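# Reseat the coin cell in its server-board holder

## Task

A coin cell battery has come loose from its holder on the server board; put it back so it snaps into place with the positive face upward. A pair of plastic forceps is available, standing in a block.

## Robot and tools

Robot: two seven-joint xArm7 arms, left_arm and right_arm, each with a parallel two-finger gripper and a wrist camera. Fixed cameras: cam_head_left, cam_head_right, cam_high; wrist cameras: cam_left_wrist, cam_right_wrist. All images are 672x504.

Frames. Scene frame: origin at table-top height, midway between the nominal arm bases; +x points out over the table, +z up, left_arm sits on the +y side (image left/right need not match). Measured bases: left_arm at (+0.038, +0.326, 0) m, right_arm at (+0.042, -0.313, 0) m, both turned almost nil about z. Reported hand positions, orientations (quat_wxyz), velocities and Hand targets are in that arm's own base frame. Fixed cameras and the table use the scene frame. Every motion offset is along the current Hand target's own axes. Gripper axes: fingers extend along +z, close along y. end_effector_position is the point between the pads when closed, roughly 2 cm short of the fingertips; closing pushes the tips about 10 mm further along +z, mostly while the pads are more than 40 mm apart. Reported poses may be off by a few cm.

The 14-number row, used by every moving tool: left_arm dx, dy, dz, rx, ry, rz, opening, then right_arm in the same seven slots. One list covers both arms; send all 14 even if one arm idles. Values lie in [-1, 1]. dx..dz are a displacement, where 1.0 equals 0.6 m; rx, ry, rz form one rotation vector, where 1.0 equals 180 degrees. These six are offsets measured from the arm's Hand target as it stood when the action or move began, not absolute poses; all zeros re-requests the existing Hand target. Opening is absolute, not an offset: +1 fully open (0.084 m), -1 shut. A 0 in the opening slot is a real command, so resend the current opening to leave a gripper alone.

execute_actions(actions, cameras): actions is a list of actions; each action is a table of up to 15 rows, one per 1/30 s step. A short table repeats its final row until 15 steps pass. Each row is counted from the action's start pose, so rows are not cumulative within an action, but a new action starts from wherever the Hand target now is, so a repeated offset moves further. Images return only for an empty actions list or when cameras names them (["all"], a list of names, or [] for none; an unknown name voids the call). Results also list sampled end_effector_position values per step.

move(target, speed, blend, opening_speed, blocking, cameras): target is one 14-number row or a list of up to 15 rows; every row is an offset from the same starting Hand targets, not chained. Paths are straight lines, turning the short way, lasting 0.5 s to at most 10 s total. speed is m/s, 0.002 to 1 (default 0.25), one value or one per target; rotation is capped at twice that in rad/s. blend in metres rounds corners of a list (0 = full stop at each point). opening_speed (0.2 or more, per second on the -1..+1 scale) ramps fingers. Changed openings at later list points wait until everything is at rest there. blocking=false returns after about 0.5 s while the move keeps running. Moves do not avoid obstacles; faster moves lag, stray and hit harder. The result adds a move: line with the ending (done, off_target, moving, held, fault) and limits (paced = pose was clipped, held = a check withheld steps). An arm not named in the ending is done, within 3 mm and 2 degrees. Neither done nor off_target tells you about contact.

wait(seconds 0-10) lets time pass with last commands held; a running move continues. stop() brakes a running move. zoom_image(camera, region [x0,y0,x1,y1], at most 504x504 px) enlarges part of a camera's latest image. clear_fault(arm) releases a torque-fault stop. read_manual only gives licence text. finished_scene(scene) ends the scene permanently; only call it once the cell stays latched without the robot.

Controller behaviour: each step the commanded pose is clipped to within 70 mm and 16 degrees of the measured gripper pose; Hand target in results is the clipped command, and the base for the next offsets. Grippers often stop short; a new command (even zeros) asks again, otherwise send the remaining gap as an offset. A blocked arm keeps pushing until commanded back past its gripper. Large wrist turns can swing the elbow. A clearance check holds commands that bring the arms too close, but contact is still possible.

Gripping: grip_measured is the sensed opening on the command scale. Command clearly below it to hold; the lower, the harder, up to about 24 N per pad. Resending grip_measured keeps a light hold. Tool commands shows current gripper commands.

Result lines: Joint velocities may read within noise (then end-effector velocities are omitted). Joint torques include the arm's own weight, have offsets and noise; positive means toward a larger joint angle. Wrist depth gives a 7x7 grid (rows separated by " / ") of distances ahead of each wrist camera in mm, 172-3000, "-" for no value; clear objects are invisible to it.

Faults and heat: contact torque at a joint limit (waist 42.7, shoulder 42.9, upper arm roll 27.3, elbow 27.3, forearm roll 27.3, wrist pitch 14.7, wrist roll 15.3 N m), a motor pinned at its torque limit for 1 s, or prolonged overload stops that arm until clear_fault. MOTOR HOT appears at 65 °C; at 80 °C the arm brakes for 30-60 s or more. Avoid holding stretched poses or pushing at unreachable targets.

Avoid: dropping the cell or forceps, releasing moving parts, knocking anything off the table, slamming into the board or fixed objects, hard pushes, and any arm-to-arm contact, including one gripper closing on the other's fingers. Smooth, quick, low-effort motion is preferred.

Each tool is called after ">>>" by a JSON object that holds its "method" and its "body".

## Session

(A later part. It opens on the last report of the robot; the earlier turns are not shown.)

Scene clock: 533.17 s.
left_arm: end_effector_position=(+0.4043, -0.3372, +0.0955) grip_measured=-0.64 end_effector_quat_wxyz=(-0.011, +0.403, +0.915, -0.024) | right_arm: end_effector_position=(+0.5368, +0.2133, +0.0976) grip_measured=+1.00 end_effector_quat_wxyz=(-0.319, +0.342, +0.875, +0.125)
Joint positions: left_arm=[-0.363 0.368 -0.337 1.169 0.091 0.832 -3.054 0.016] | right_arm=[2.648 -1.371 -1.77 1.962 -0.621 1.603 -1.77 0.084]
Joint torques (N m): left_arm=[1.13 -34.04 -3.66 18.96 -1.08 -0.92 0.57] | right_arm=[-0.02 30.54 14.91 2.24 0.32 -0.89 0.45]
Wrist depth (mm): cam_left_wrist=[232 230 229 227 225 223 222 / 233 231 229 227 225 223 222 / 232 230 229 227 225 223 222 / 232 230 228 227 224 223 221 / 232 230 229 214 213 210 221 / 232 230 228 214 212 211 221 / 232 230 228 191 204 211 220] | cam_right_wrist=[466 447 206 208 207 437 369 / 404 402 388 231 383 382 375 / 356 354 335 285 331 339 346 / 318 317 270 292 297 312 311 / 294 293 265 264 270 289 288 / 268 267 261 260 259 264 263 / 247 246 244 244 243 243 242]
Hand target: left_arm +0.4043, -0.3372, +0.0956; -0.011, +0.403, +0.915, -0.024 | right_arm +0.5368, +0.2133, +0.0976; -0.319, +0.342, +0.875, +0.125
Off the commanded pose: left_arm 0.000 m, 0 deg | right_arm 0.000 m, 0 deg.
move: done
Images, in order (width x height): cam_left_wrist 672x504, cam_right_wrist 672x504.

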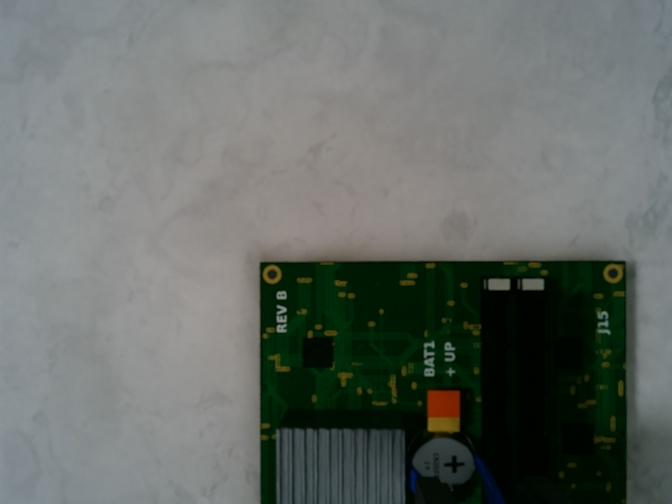

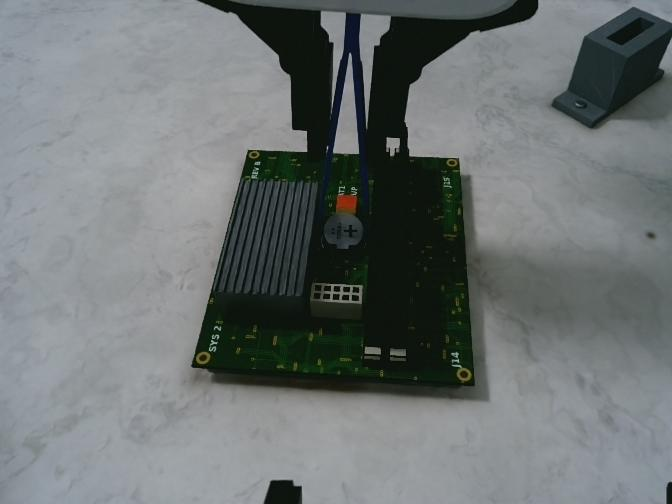

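>>> {"method": "move", "body": {"target": [[0.0,0,-0.017,0,0,0,-0.63,0,0,0,0,0,0,1],[0.0,0,-0.017,0,0,0,-0.92,0,0,0,0,0,0,1]], "speed": 0.05, "opening_speed": 0.5, "cameras": ["cam_left_wrist","cam_right_wrist"]}}

>>> {"method": "zoom_image", "body": {"camera": "cam_right_wrist", "region": [270, 80, 430, 290]}}

>>> {"method": "zoom_image", "body": {"camera": "cam_left_wrist", "region": [372, 354, 522, 504]}}

Scene clock: 536.50 s.
left_arm: end_effector_position=(+0.4048, -0.3368, +0.1057) grip_measured=-0.87 end_effector_quat_wxyz=(-0.011, +0.403, +0.915, -0.024) | right_arm: end_effector_position=(+0.5368, +0.2133, +0.0976) grip_measured=+1.00 end_effector_quat_wxyz=(-0.319, +0.342, +0.875, +0.125)
Joint positions: left_arm=[-0.36 0.35 -0.34 1.178 0.083 0.857 -3.048 0.006] | right_arm=[2.648 -1.371 -1.77 1.962 -0.621 1.603 -1.77 0.084]
Joint torques (N m): left_arm=[1.39 -33.93 -3.68 19.17 -1.22 -0.78 0.66] | right_arm=[-0.06 30.74 14.96 2.34 0.29 -0.87 0.46]
Wrist depth (mm): cam_left_wrist=[243 241 239 237 235 234 232 / 243 241 239 237 235 233 232 / 243 241 239 237 235 233 232 / 243 241 239 237 234 233 231 / 242 241 239 224 223 220 231 / 242 240 238 224 222 221 231 / 242 240 239 201 214 220 231] | cam_right_wrist=[467 448 - 207 424 453 369 / 403 401 388 230 394 381 375 / 355 354 335 292 332 339 346 / 319 317 270 292 298 312 311 / 294 294 265 265 270 289 288 / 268 267 260 260 259 264 263 / 246 245 245 244 243 243 242]
Hand target: left_arm +0.4048, -0.3368, +0.1057; -0.011, +0.403, +0.915, -0.024 | right_arm +0.5368, +0.2133, +0.0976; -0.319, +0.342, +0.875, +0.125
Off the commanded pose: left_arm 0.000 m, 0 deg | right_arm 0.000 m, 0 deg.
move: done
Images, in order (width x height): cam_left_wrist 672x504, cam_right_wrist 672x504.

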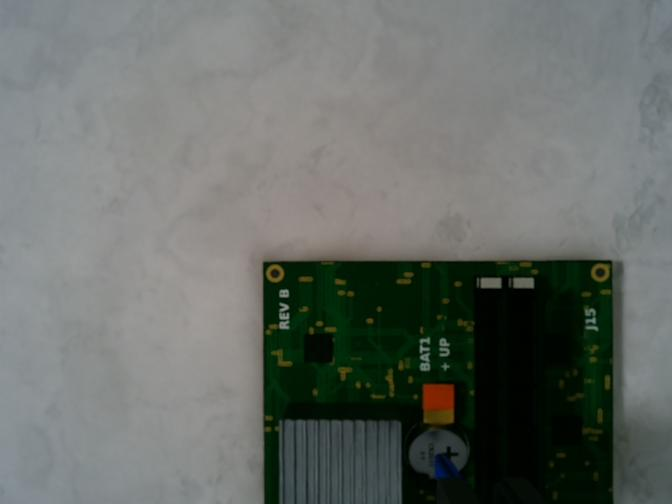

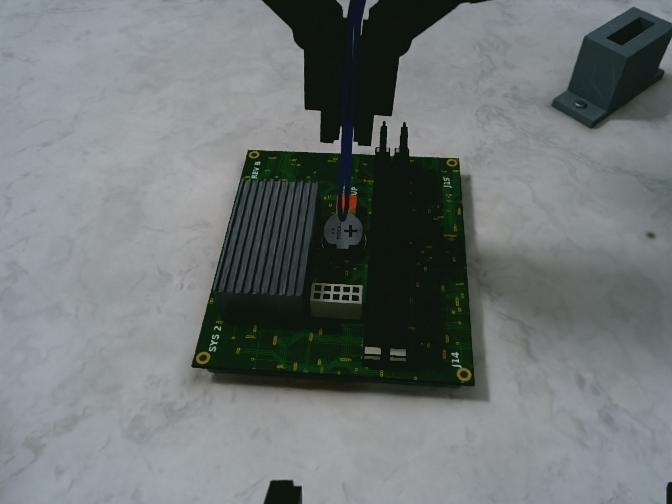

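Scaled by 2.400 from the camera's 672x504 image, which has a finer 960x720 frame.

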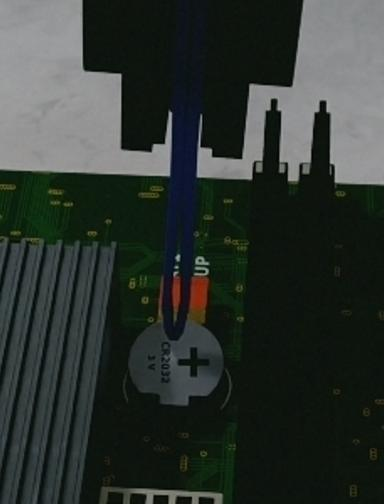

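Scaled by 3.360 from the camera's 672x504 image, which has a finer 960x720 frame.

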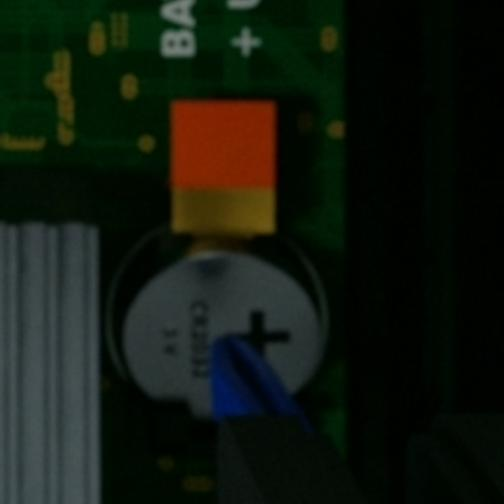

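>>> {"method": "move", "body": {"target": [[0.0082,0.0012,0,0,0,0,-0.95,0,0,0,0,0,0,1],[0.0082,0.0016,0.009,0,0,0,-0.95,0,0,0,0,0,0,1]], "speed": 0.04, "cameras": ["cam_left_wrist","cam_right_wrist"]}}

>>> {"method": "zoom_image", "body": {"camera": "cam_right_wrist", "region": [290, 170, 390, 290]}}

>>> {"method": "zoom_image", "body": {"camera": "cam_left_wrist", "region": [372, 354, 522, 504]}}

Scene clock: 540.77 s.
left_arm: end_effector_position=(+0.4020, -0.3328, +0.1004) grip_measured=-0.87 end_effector_quat_wxyz=(-0.011, +0.403, +0.915, -0.024) | right_arm: end_effector_position=(+0.5368, +0.2133, +0.0976) grip_measured=+1.00 end_effector_quat_wxyz=(-0.319, +0.342, +0.875, +0.125)
Joint positions: left_arm=[-0.356 0.345 -0.34 1.153 0.082 0.837 -3.045 0.006] | right_arm=[2.648 -1.371 -1.77 1.962 -0.621 1.603 -1.77 0.084]
Joint torques (N m): left_arm=[-1.35 -25.39 -1.31 13.35 1.47 -2.3 -0.65] | right_arm=[-0.14 30.45 14.99 2.35 0.39 -0.95 0.41]
Wrist depth (mm): cam_left_wrist=[238 236 234 232 230 228 227 / 237 236 234 232 230 228 227 / 238 235 234 232 230 228 227 / 238 235 234 232 230 228 227 / 237 236 233 219 218 207 226 / 237 235 233 219 218 215 226 / 237 235 234 196 211 214 226] | cam_right_wrist=[466 448 212 213 424 452 369 / 403 402 388 239 395 383 376 / 356 353 335 294 332 339 346 / 319 317 270 292 297 312 310 / 294 294 265 264 269 289 288 / 268 267 260 260 258 264 263 / 246 246 245 244 243 243 242]
Hand target: left_arm +0.4019, -0.3328, +0.1003; -0.011, +0.403, +0.915, -0.024 | right_arm +0.5368, +0.2133, +0.0976; -0.319, +0.342, +0.875, +0.125
Off the commanded pose: left_arm 0.000 m, 0 deg | right_arm 0.000 m, 0 deg.
move: done
Images, in order (width x height): cam_left_wrist 672x504, cam_right_wrist 672x504.

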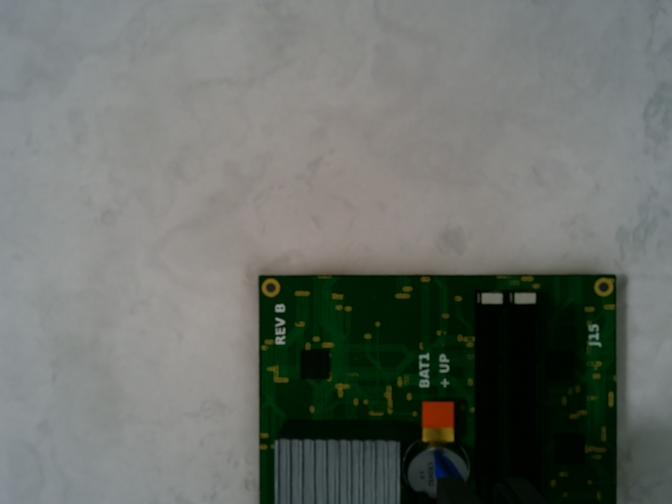

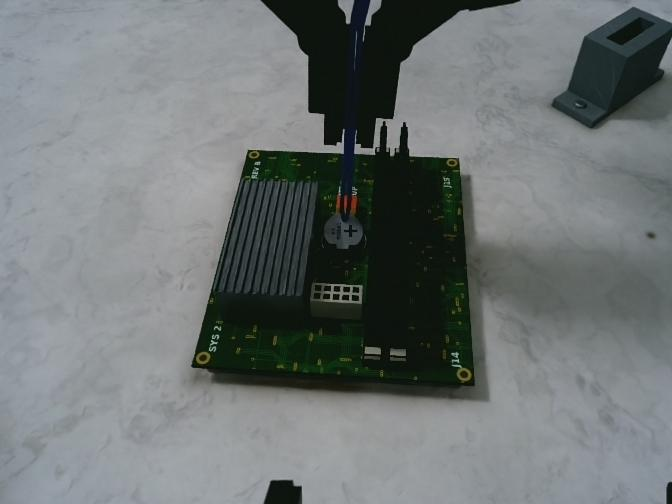

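Scaled by 4.200 from the camera's 672x504 image, which has a finer 960x720 frame.

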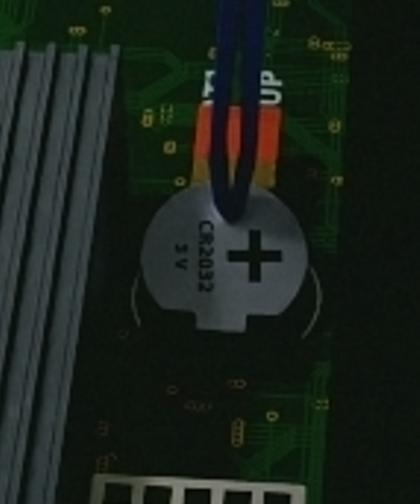

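Scaled by 3.360 from the camera's 672x504 image, which has a finer 960x720 frame.

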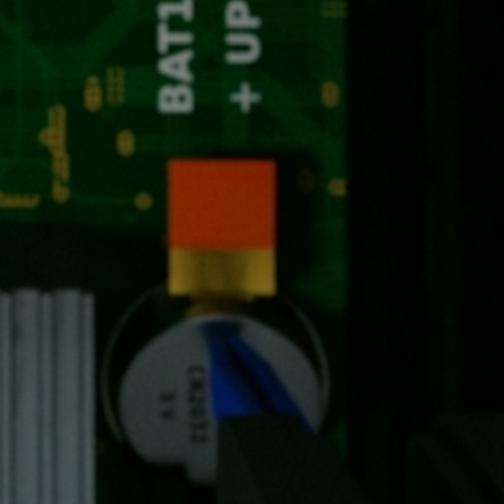

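>>> {"method": "move", "body": {"target": [[0,0.0003,0.0058,0,0,0,-1,0,0,0,0,0,0,1]], "speed": 0.03, "cameras": ["cam_left_wrist","cam_right_wrist"]}}

>>> {"method": "zoom_image", "body": {"camera": "cam_right_wrist", "region": [290, 130, 410, 290]}}

>>> {"method": "zoom_image", "body": {"camera": "cam_left_wrist", "region": [372, 354, 522, 504]}}

Scene clock: 543.03 s.
left_arm: end_effector_position=(+0.4020, -0.3328, +0.0970) grip_measured=-0.87 end_effector_quat_wxyz=(-0.011, +0.403, +0.915, -0.024) | right_arm: end_effector_position=(+0.5368, +0.2133, +0.0976) grip_measured=+1.00 end_effector_quat_wxyz=(-0.319, +0.342, +0.875, +0.125)
Joint positions: left_arm=[-0.357 0.351 -0.338 1.15 0.085 0.828 -3.046 0.006] | right_arm=[2.648 -1.371 -1.77 1.962 -0.621 1.603 -1.77 0.084]
Joint torques (N m): left_arm=[-2.19 -7.53 -0.57 0.23 1.64 0.42 -0.57] | right_arm=[-0.21 30.63 15.03 2.38 0.33 -0.87 0.41]
Wrist depth (mm): cam_left_wrist=[235 233 231 229 227 226 224 / 235 233 231 229 227 225 224 / 235 233 231 229 227 225 224 / 235 233 231 229 227 225 224 / 235 233 231 217 215 212 223 / 235 233 231 217 215 212 223 / 235 233 231 193 208 213 223] | cam_right_wrist=[467 449 211 215 424 438 369 / 403 402 388 230 384 382 376 / 356 354 336 298 332 339 346 / 318 317 270 292 297 312 310 / 294 293 265 264 270 289 288 / 268 267 261 259 259 264 263 / 246 246 245 244 243 243 242]
Hand target: left_arm +0.4019, -0.3328, +0.0968; -0.011, +0.403, +0.915, -0.024 | right_arm +0.5368, +0.2133, +0.0976; -0.319, +0.342, +0.875, +0.125
Off the commanded pose: left_arm 0.000 m, 0 deg | right_arm 0.000 m, 0 deg.
move: done
Images, in order (width x height): cam_left_wrist 672x504, cam_right_wrist 672x504.

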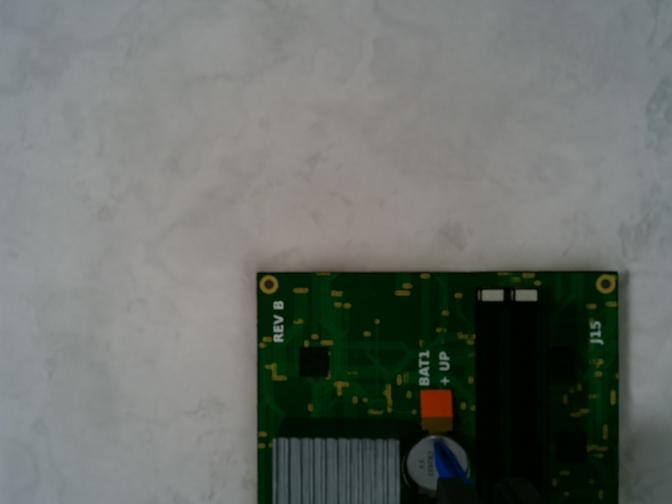

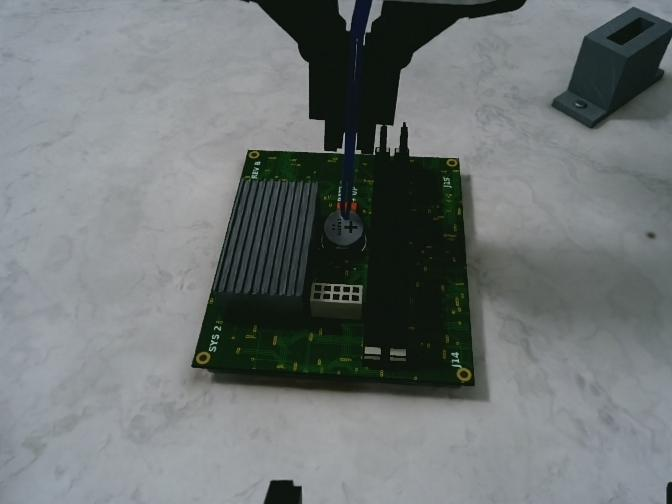

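Scaled by 3.150 from the camera's 672x504 image, which has a finer 960x720 frame.

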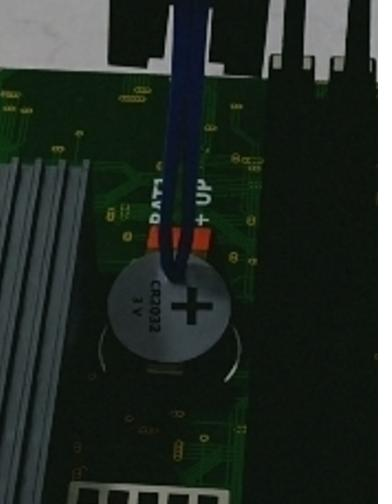

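Scaled by 3.360 from the camera's 672x504 image, which has a finer 960x720 frame.

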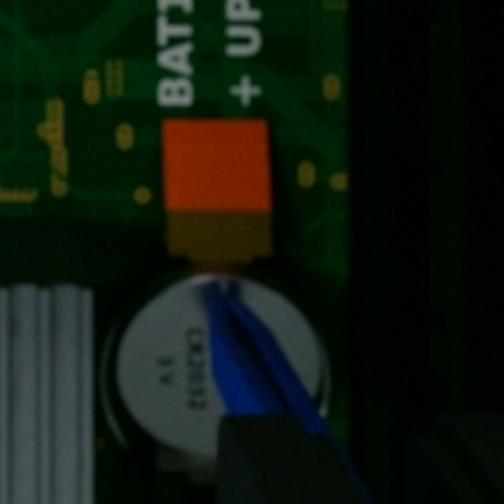

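>>> {"method": "move", "body": {"target": [[0,-0.0003,-0.009,0,0,0,-1,0,0,0,0,0,0,1]], "speed": 0.05, "cameras": ["cam_left_wrist","cam_right_wrist"]}}

>>> {"method": "zoom_image", "body": {"camera": "cam_right_wrist", "region": [290, 130, 410, 290]}}

>>> {"method": "zoom_image", "body": {"camera": "cam_left_wrist", "region": [372, 354, 522, 504]}}

>>> {"method": "zoom_image", "body": {"camera": "cam_right_wrist", "region": [310, 180, 380, 270]}}

Scene clock: 547.77 s.
left_arm: end_effector_position=(+0.4020, -0.3327, +0.1022) grip_measured=-0.87 end_effector_quat_wxyz=(-0.011, +0.403, +0.915, -0.024) | right_arm: end_effector_position=(+0.5368, +0.2133, +0.0976) grip_measured=+1.00 end_effector_quat_wxyz=(-0.319, +0.342, +0.875, +0.125)
Joint positions: left_arm=[-0.355 0.342 -0.34 1.154 0.08 0.841 -3.044 0.006] | right_arm=[2.648 -1.371 -1.77 1.962 -0.621 1.603 -1.77 0.084]
Joint torques (N m): left_arm=[1.26 -33.28 -3.46 18.99 -0.82 -0.86 0.69] | right_arm=[-0.05 30.7 15.21 2.29 0.44 -0.93 0.37]
Wrist depth (mm): cam_left_wrist=[240 237 236 233 232 230 229 / 239 238 235 234 232 230 229 / 239 237 235 233 232 230 228 / 239 237 235 233 231 230 228 / 239 237 235 221 220 209 227 / 239 237 235 221 219 216 227 / 238 237 235 198 212 216 227] | cam_right_wrist=[467 448 - 211 424 453 370 / 404 401 388 240 395 382 375 / 356 354 336 300 332 339 346 / 318 317 269 291 298 313 311 / 294 293 265 264 270 289 288 / 268 267 261 260 259 264 263 / 246 246 245 244 243 243 242]
Hand target: left_arm +0.4020, -0.3327, +0.1022; -0.011, +0.403, +0.915, -0.024 | right_arm +0.5368, +0.2133, +0.0976; -0.319, +0.342, +0.875, +0.125
Off the commanded pose: left_arm 0.000 m, 0 deg | right_arm 0.000 m, 0 deg.
move: done
Images, in order (width x height): cam_left_wrist 672x504, cam_right_wrist 672x504.

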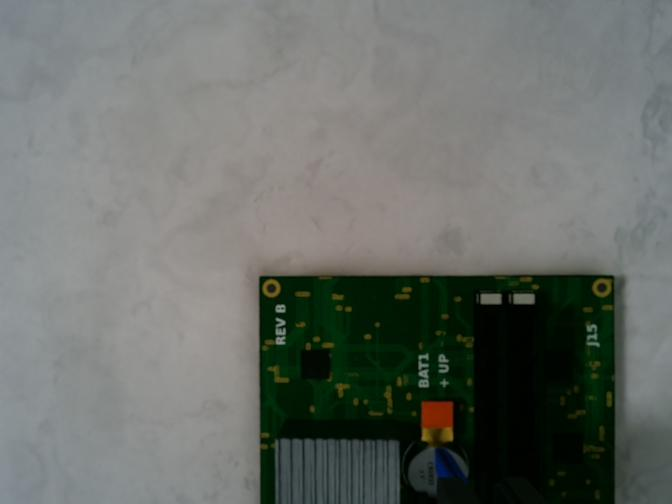

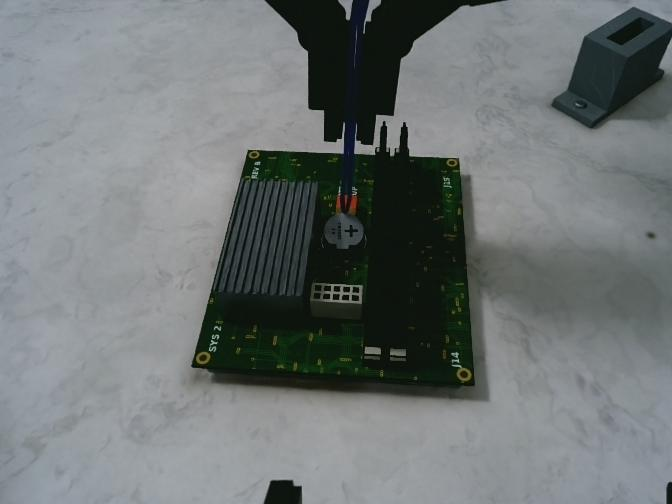

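Scaled by 3.150 from the camera's 672x504 image, which has a finer 960x720 frame.

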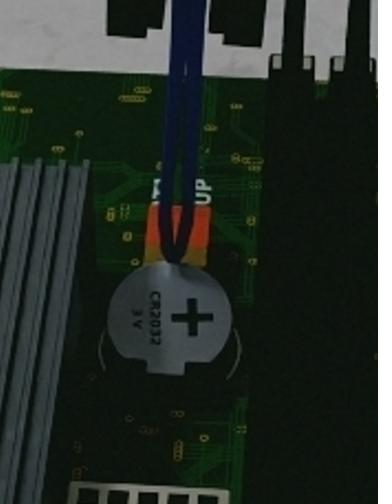

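Scaled by 3.360 from the camera's 672x504 image, which has a finer 960x720 frame.

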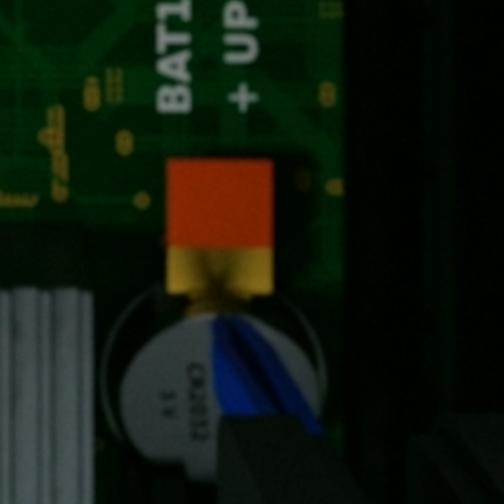

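Scaled by 5.600 from the camera's 672x504 image, which has a finer 960x720 frame.

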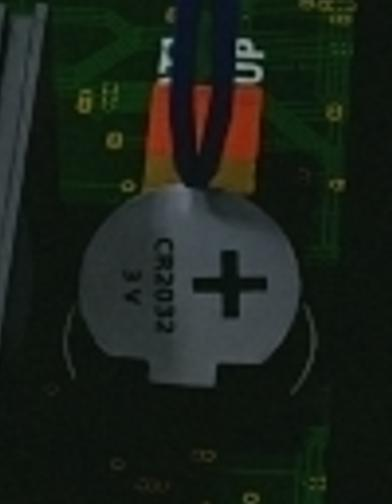

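>>> {"method": "move", "body": {"target": [[-0.0075,0,0,0,0,0,-1,0,0,0,0,0,0,1],[-0.0075,0.0004,0.0078,0,0,0,-1,0,0,0,0,0,0,1]], "speed": 0.04, "cameras": ["cam_left_wrist","cam_right_wrist"]}}

>>> {"method": "zoom_image", "body": {"camera": "cam_right_wrist", "region": [310, 180, 380, 270]}}

>>> {"method": "zoom_image", "body": {"camera": "cam_left_wrist", "region": [372, 354, 522, 504]}}

Scene clock: 553.20 s.
left_arm: end_effector_position=(+0.4052, -0.3361, +0.0977) grip_measured=-0.87 end_effector_quat_wxyz=(-0.011, +0.403, +0.915, -0.024) | right_arm: end_effector_position=(+0.5368, +0.2133, +0.0976) grip_measured=+1.00 end_effector_quat_wxyz=(-0.319, +0.342, +0.875, +0.125)
Joint positions: left_arm=[-0.361 0.363 -0.337 1.17 0.089 0.836 -3.05 0.006] | right_arm=[2.648 -1.371 -1.77 1.962 -0.621 1.603 -1.77 0.084]
Joint torques (N m): left_arm=[-1.83 -18.33 -1.23 8.8 1.41 -1.94 -0.58] | right_arm=[0.01 30.47 15.07 2.35 0.31 -0.88 0.37]
Wrist depth (mm): cam_left_wrist=[235 234 231 229 228 226 225 / 235 233 231 229 228 226 225 / 235 233 231 229 227 226 224 / 235 233 231 229 227 225 224 / 235 233 231 217 215 212 224 / 235 233 231 217 215 213 223 / 235 233 231 192 208 213 223] | cam_right_wrist=[467 446 206 210 208 438 369 / 403 402 389 226 395 382 375 / 356 354 335 292 332 339 346 / 318 317 270 291 298 313 311 / 294 294 265 264 270 289 288 / 268 267 261 260 259 264 263 / 246 246 245 244 243 242 242]
Hand target: left_arm +0.4050, -0.3360, +0.0975; -0.011, +0.403, +0.915, -0.024 | right_arm +0.5368, +0.2133, +0.0976; -0.319, +0.342, +0.875, +0.125
Off the commanded pose: left_arm 0.000 m, 0 deg | right_arm 0.000 m, 0 deg.
move: done
Images, in order (width x height): cam_left_wrist 672x504, cam_right_wrist 672x504.

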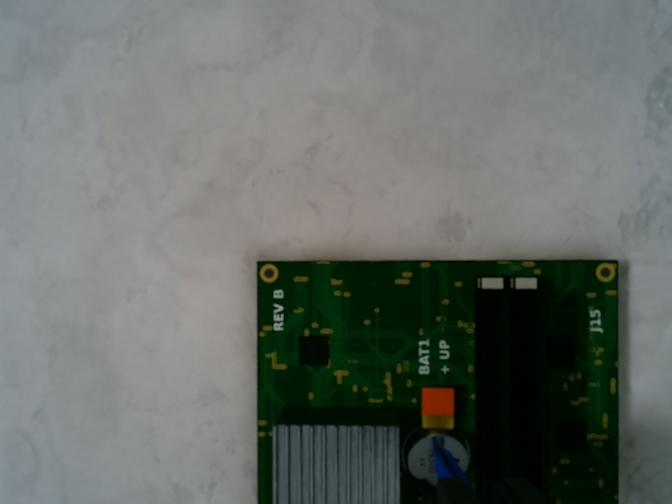

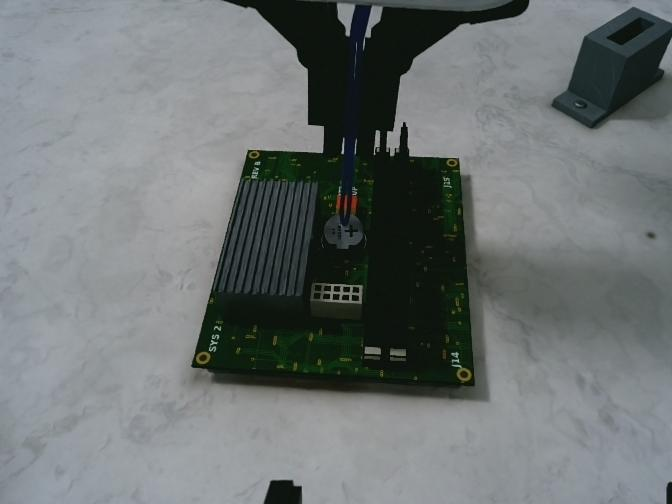

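Scaled by 5.600 from the camera's 672x504 image, which has a finer 960x720 frame.

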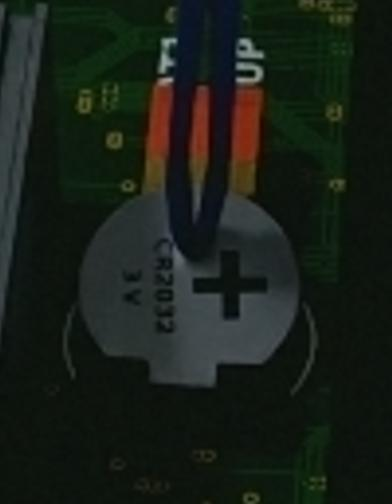

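Scaled by 3.360 from the camera's 672x504 image, which has a finer 960x720 frame.

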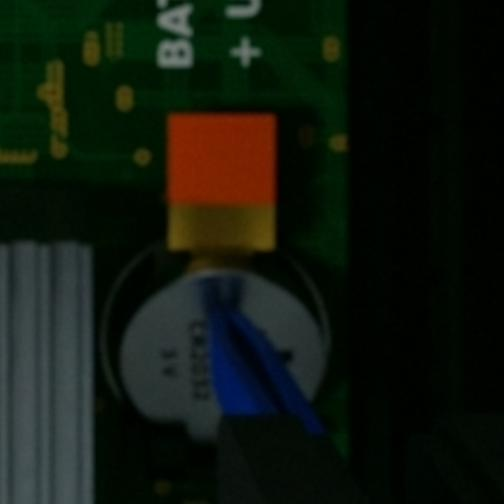

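>>> {"method": "move", "body": {"target": [[0,0,0.002,0,0,0,-1,0,0,0,0,0,0,1]], "speed": 0.03, "cameras": ["cam_left_wrist","cam_right_wrist"]}}

>>> {"method": "zoom_image", "body": {"camera": "cam_right_wrist", "region": [310, 180, 380, 270]}}

>>> {"method": "zoom_image", "body": {"camera": "cam_left_wrist", "region": [372, 354, 522, 504]}}

Scene clock: 555.87 s.
left_arm: end_effector_position=(+0.4050, -0.3361, +0.0964) grip_measured=-0.87 end_effector_quat_wxyz=(-0.011, +0.403, +0.915, -0.024) | right_arm: end_effector_position=(+0.5368, +0.2133, +0.0976) grip_measured=+1.00 end_effector_quat_wxyz=(-0.319, +0.342, +0.875, +0.125)
Joint positions: left_arm=[-0.361 0.365 -0.337 1.169 0.089 0.833 -3.05 0.006] | right_arm=[2.648 -1.371 -1.77 1.962 -0.621 1.603 -1.77 0.084]
Joint torques (N m): left_arm=[-1.82 -5.32 -0.6 -1.07 1.52 1.12 -0.76] | right_arm=[-0.19 30.73 15.01 2.45 0.3 -0.96 0.3]
Wrist depth (mm): cam_left_wrist=[234 232 231 229 227 225 224 / 234 232 231 229 227 225 224 / 234 232 230 228 227 225 224 / 234 232 230 228 227 225 223 / 234 233 231 216 215 212 223 / 235 233 230 216 215 213 223 / 234 232 231 192 207 212 223] | cam_right_wrist=[466 448 211 208 207 438 369 / 403 402 388 224 383 381 375 / 356 354 335 292 332 339 346 / 319 317 270 292 298 312 310 / 294 293 265 264 269 289 288 / 268 267 260 260 259 264 263 / 246 246 245 244 243 243 242]
Hand target: left_arm +0.4050, -0.3360, +0.0963; -0.011, +0.403, +0.915, -0.024 | right_arm +0.5368, +0.2133, +0.0976; -0.319, +0.342, +0.875, +0.125
Off the commanded pose: left_arm 0.000 m, 0 deg | right_arm 0.000 m, 0 deg.
move: done
Images, in order (width x height): cam_left_wrist 672x504, cam_right_wrist 672x504.

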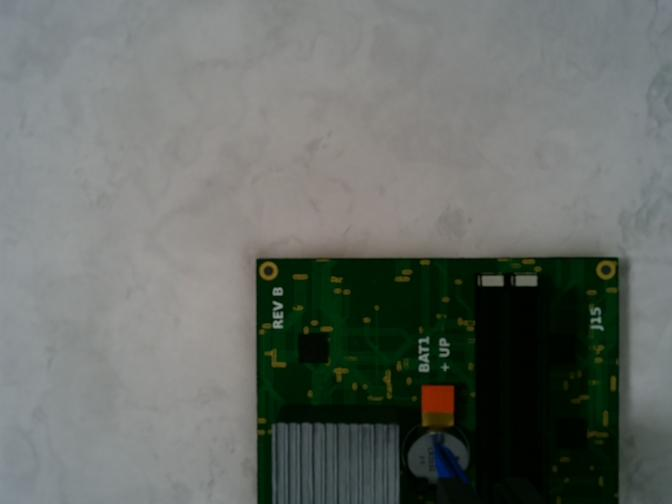

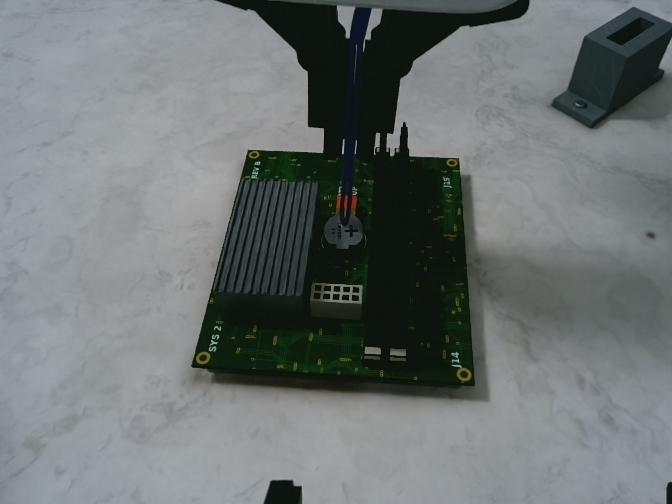

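Scaled by 5.600 from the camera's 672x504 image, which has a finer 960x720 frame.

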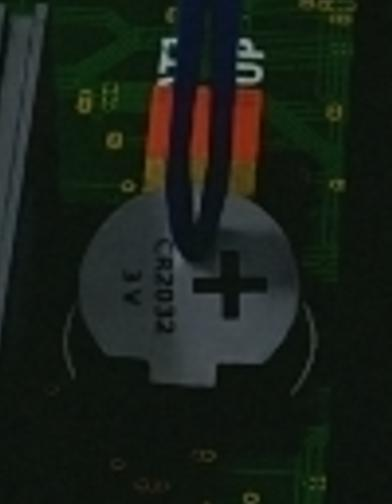

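Scaled by 3.360 from the camera's 672x504 image, which has a finer 960x720 frame.

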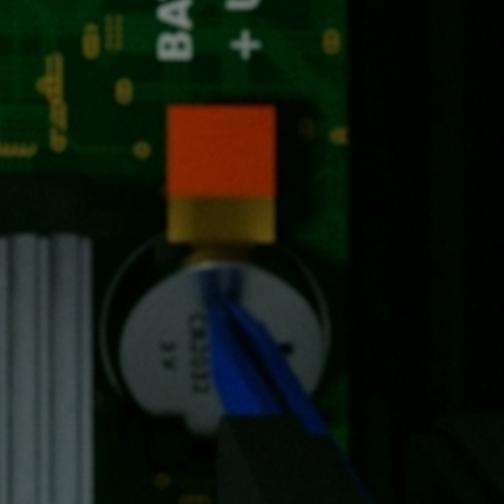

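>>> {"method": "move", "body": {"target": [[0,0,-0.05,0,0,0,-1,0,0,0,0,0,0,1],[-0.05,0.015,-0.05,0,0,0,-1,0,0,0,0,0,0,1]], "speed": 0.12, "cameras": ["cam_left_wrist","cam_right_wrist"]}}

>>> {"method": "zoom_image", "body": {"camera": "cam_right_wrist", "region": [310, 180, 380, 270]}}

>>> {"method": "zoom_image", "body": {"camera": "cam_left_wrist", "region": [380, 280, 480, 380]}}

Scene clock: 560.93 s.
left_arm: end_effector_position=(+0.4330, -0.3510, +0.1258) grip_measured=-0.87 end_effector_quat_wxyz=(-0.011, +0.403, +0.915, -0.024) | right_arm: end_effector_position=(+0.5368, +0.2133, +0.0976) grip_measured=+1.00 end_effector_quat_wxyz=(-0.319, +0.342, +0.875, +0.125)
Joint positions: left_arm=[-0.37 0.416 -0.333 1.337 0.099 0.953 -3.047 0.006] | right_arm=[2.648 -1.371 -1.77 1.962 -0.621 1.603 -1.77 0.084]
Joint torques (N m): left_arm=[-1.48 -30.6 -1.91 19.79 1.48 -0.83 -0.68] | right_arm=[-0.29 30.58 15.08 2.46 0.4 -0.92 0.37]
Wrist depth (mm): cam_left_wrist=[263 262 259 257 255 253 251 / 263 261 259 257 255 253 251 / 263 261 259 256 254 252 251 / 263 261 259 244 243 240 251 / 263 261 259 239 236 241 251 / 262 261 259 222 243 241 251 / 263 261 258 221 237 241 251] | cam_right_wrist=[466 447 - 174 424 453 369 / 403 401 387 - 382 382 376 / 356 354 336 301 332 339 346 / 319 317 269 292 298 312 311 / 294 293 265 265 270 289 288 / 268 267 261 260 259 264 263 / 246 246 245 244 243 243 242]
Hand target: left_arm +0.4331, -0.3511, +0.1258; -0.011, +0.403, +0.915, -0.024 | right_arm +0.5368, +0.2133, +0.0976; -0.319, +0.342, +0.875, +0.125
Off the commanded pose: left_arm 0.000 m, 0 deg | right_arm 0.000 m, 0 deg.
move: done
Images, in order (width x height): cam_left_wrist 672x504, cam_right_wrist 672x504.

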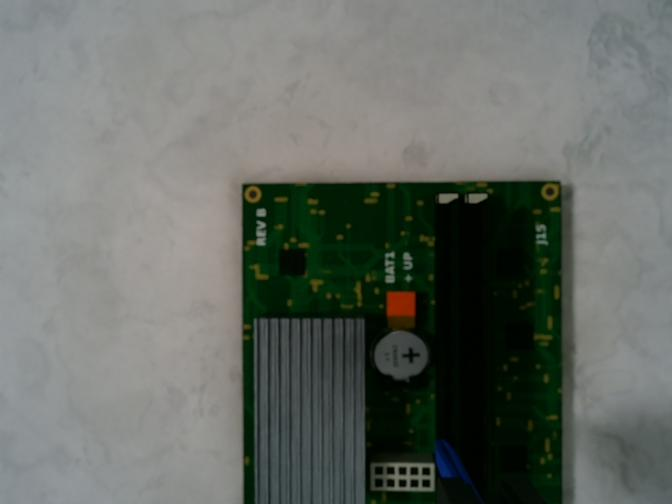

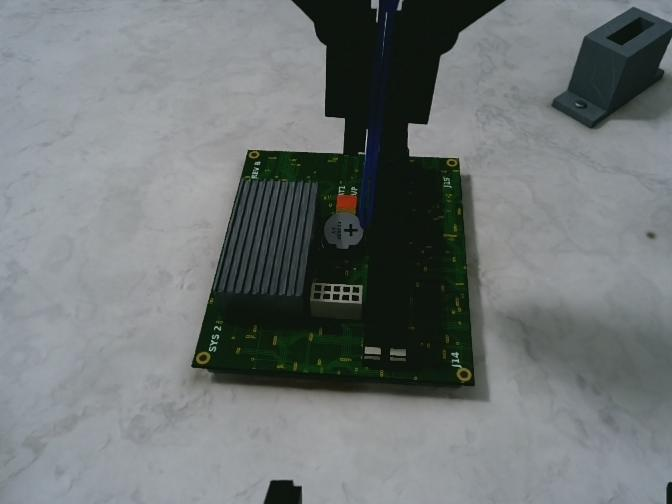

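Scaled by 5.600 from the camera's 672x504 image, which has a finer 960x720 frame.

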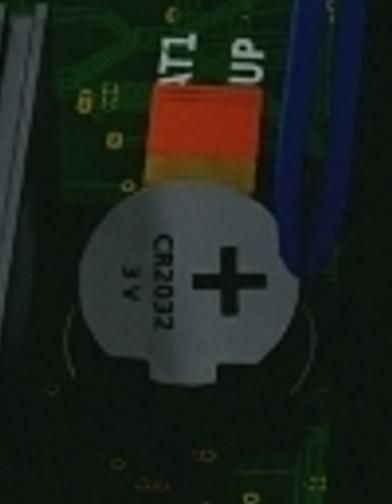

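Scaled by 5.040 from the camera's 672x504 image, which has a finer 960x720 frame.

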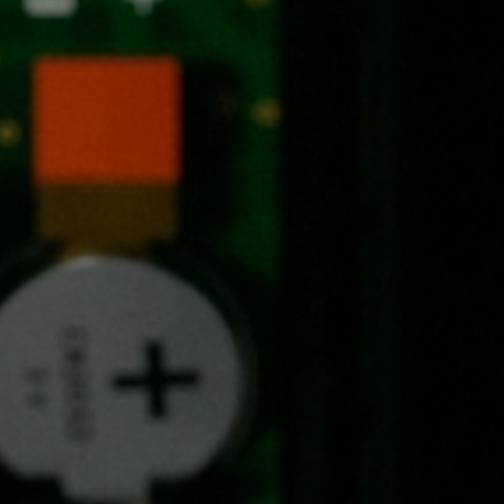

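>>> {"method": "move", "body": {"target": [[0.054,-0.0158,0.0,0,0,0,-1,0,0,0,0,0,0,1],[0.054,-0.0158,0.0343,0,0,0,-1,0,0,0,0,0,0,1],[0.054,-0.0153,0.043,0,0,0,-1,0,0,0,0,0,0,1],[0.0515,-0.0153,0.0485,0,0,0,-1,0,0,0,0,0,0,1]], "speed": [0.1,0.1,0.03,0.02], "cameras": ["cam_left_wrist","cam_right_wrist"]}}

>>> {"method": "zoom_image", "body": {"camera": "cam_right_wrist", "region": [310, 180, 380, 270]}}

>>> {"method": "zoom_image", "body": {"camera": "cam_left_wrist", "region": [372, 354, 522, 504]}}

Scene clock: 569.53 s.
left_arm: end_effector_position=(+0.4043, -0.3355, +0.0973) grip_measured=-0.87 end_effector_quat_wxyz=(-0.011, +0.403, +0.915, -0.024) | right_arm: end_effector_position=(+0.5368, +0.2133, +0.0976) grip_measured=+1.00 end_effector_quat_wxyz=(-0.319, +0.342, +0.875, +0.125)
Joint positions: left_arm=[-0.359 0.361 -0.338 1.166 0.088 0.834 -3.05 0.006] | right_arm=[2.648 -1.371 -1.77 1.962 -0.621 1.603 -1.77 0.084]
Joint torques (N m): left_arm=[-1.63 -22.29 -1.5 14.02 1.38 -2.18 -0.72] | right_arm=[-0.21 30.5 14.96 2.43 0.35 -0.91 0.42]
Wrist depth (mm): cam_left_wrist=[235 233 231 229 227 226 224 / 234 233 231 229 227 226 224 / 235 233 231 229 227 225 224 / 234 232 231 228 226 225 223 / 235 233 231 216 215 204 223 / 234 232 230 216 215 213 223 / 234 232 230 192 206 213 223] | cam_right_wrist=[466 448 208 212 209 438 370 / 404 401 388 228 394 382 375 / 356 353 335 301 332 339 345 / 318 318 270 291 298 313 311 / 294 293 265 265 270 289 288 / 268 267 260 260 259 264 263 / 246 246 245 244 243 243 242]
Hand target: left_arm +0.4043, -0.3355, +0.0972; -0.011, +0.403, +0.915, -0.024 | right_arm +0.5368, +0.2133, +0.0976; -0.319, +0.342, +0.875, +0.125
Off the commanded pose: left_arm 0.000 m, 0 deg | right_arm 0.000 m, 0 deg.
move: done
Images, in order (width x height): cam_left_wrist 672x504, cam_right_wrist 672x504.

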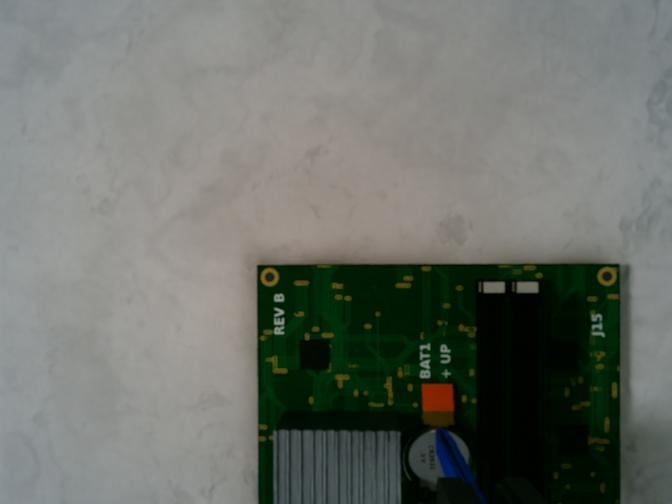

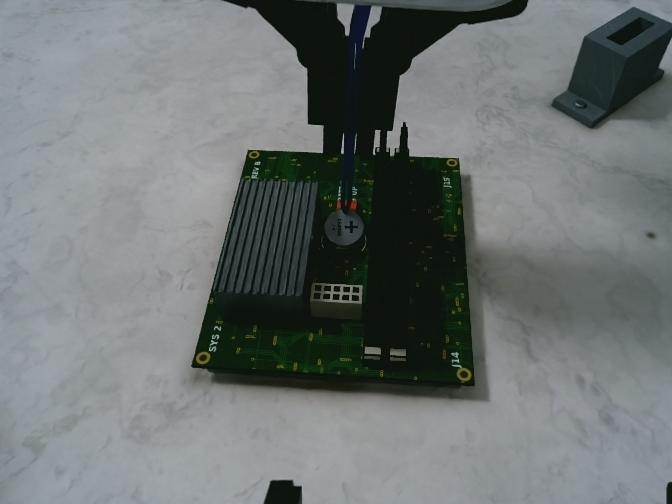

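Scaled by 5.600 from the camera's 672x504 image, which has a finer 960x720 frame.

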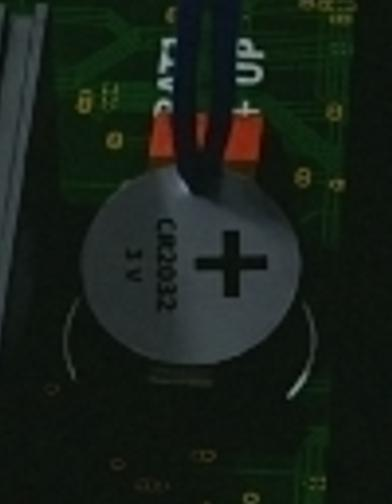

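Scaled by 3.360 from the camera's 672x504 image, which has a finer 960x720 frame.

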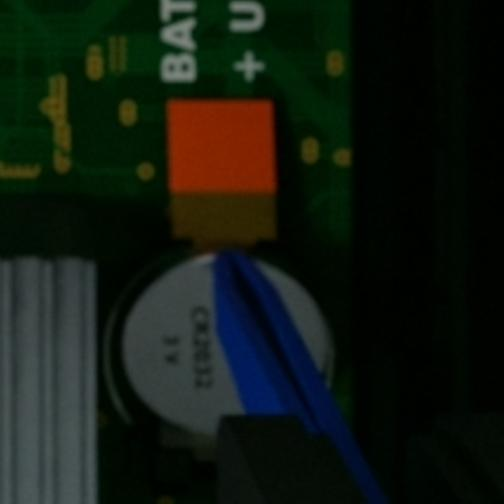

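>>> {"method": "move", "body": {"target": [[0,0,0.001,0,0,0,-1,0,0,0,0,0,0,1],[-0.006,0,0.001,0,0,0,-1,0,0,0,0,0,0,1]], "speed": 0.02, "cameras": ["cam_left_wrist","cam_right_wrist"]}}

>>> {"method": "zoom_image", "body": {"camera": "cam_right_wrist", "region": [310, 180, 380, 270]}}

>>> {"method": "zoom_image", "body": {"camera": "cam_left_wrist", "region": [372, 354, 522, 504]}}

Scene clock: 597.90 s.
left_arm: end_effector_position=(+0.4067, -0.3381, +0.0966) grip_measured=-0.87 end_effector_quat_wxyz=(-0.011, +0.403, +0.915, -0.024) | right_arm: end_effector_position=(+0.5368, +0.2133, +0.0976) grip_measured=+1.00 end_effector_quat_wxyz=(-0.319, +0.342, +0.875, +0.125)
Joint positions: left_arm=[-0.363 0.373 -0.337 1.181 0.092 0.838 -3.053 0.006] | right_arm=[2.648 -1.371 -1.77 1.962 -0.621 1.603 -1.77 0.084]
Joint torques (N m): left_arm=[-1.75 -23.26 -1.51 15.48 1.5 -0.44 -0.81] | right_arm=[-0.04 30.49 15.05 2.46 0.41 -0.99 0.42]
Wrist depth (mm): cam_left_wrist=[234 232 230 228 227 225 223 / 234 232 230 228 226 225 223 / 234 232 230 228 226 224 223 / 234 232 230 228 226 224 223 / 233 232 230 216 214 211 222 / 234 232 230 215 214 184 222 / 233 231 229 191 190 185 222] | cam_right_wrist=[467 447 204 206 205 438 369 / 404 402 388 223 384 383 375 / 355 354 335 292 332 340 346 / 318 317 270 291 298 312 311 / 294 294 265 264 270 289 288 / 268 267 261 260 258 264 263 / 246 246 245 244 243 243 242]
Hand target: left_arm +0.4067, -0.3382, +0.0966; -0.011, +0.403, +0.915, -0.024 | right_arm +0.5368, +0.2133, +0.0976; -0.319, +0.342, +0.875, +0.125
Off the commanded pose: left_arm 0.000 m, 0 deg | right_arm 0.000 m, 0 deg.
move: done
Images, in order (width x height): cam_left_wrist 672x504, cam_right_wrist 672x504.

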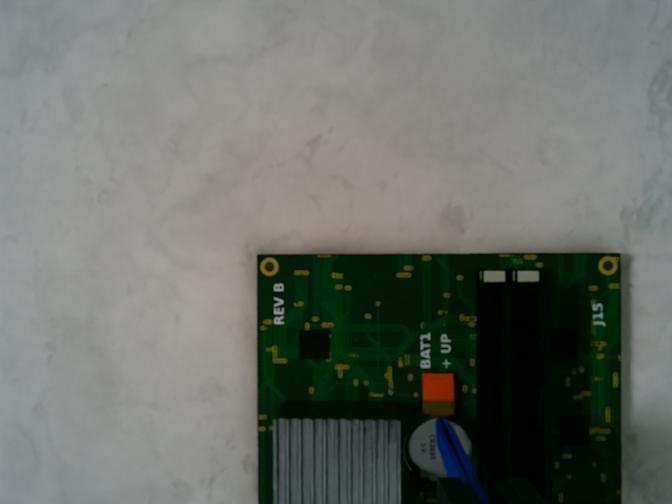

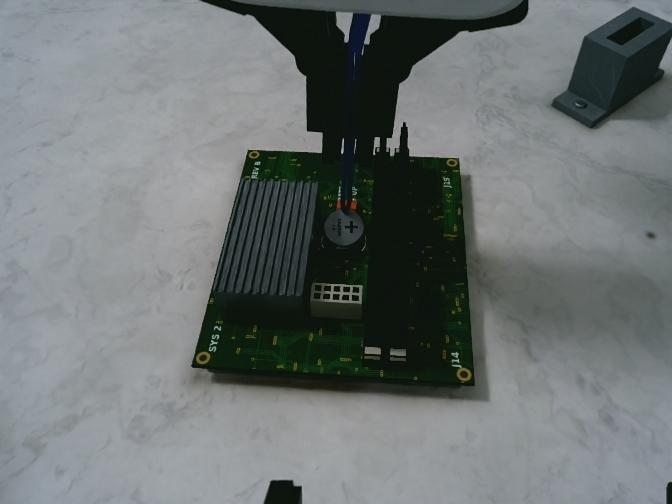

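Scaled by 5.600 from the camera's 672x504 image, which has a finer 960x720 frame.

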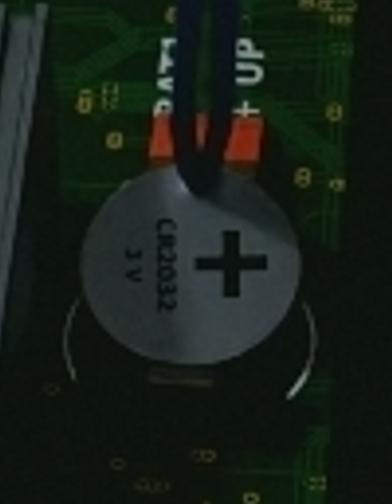

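Scaled by 3.360 from the camera's 672x504 image, which has a finer 960x720 frame.

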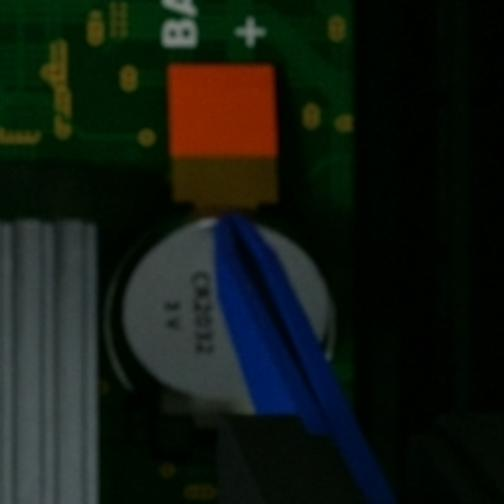

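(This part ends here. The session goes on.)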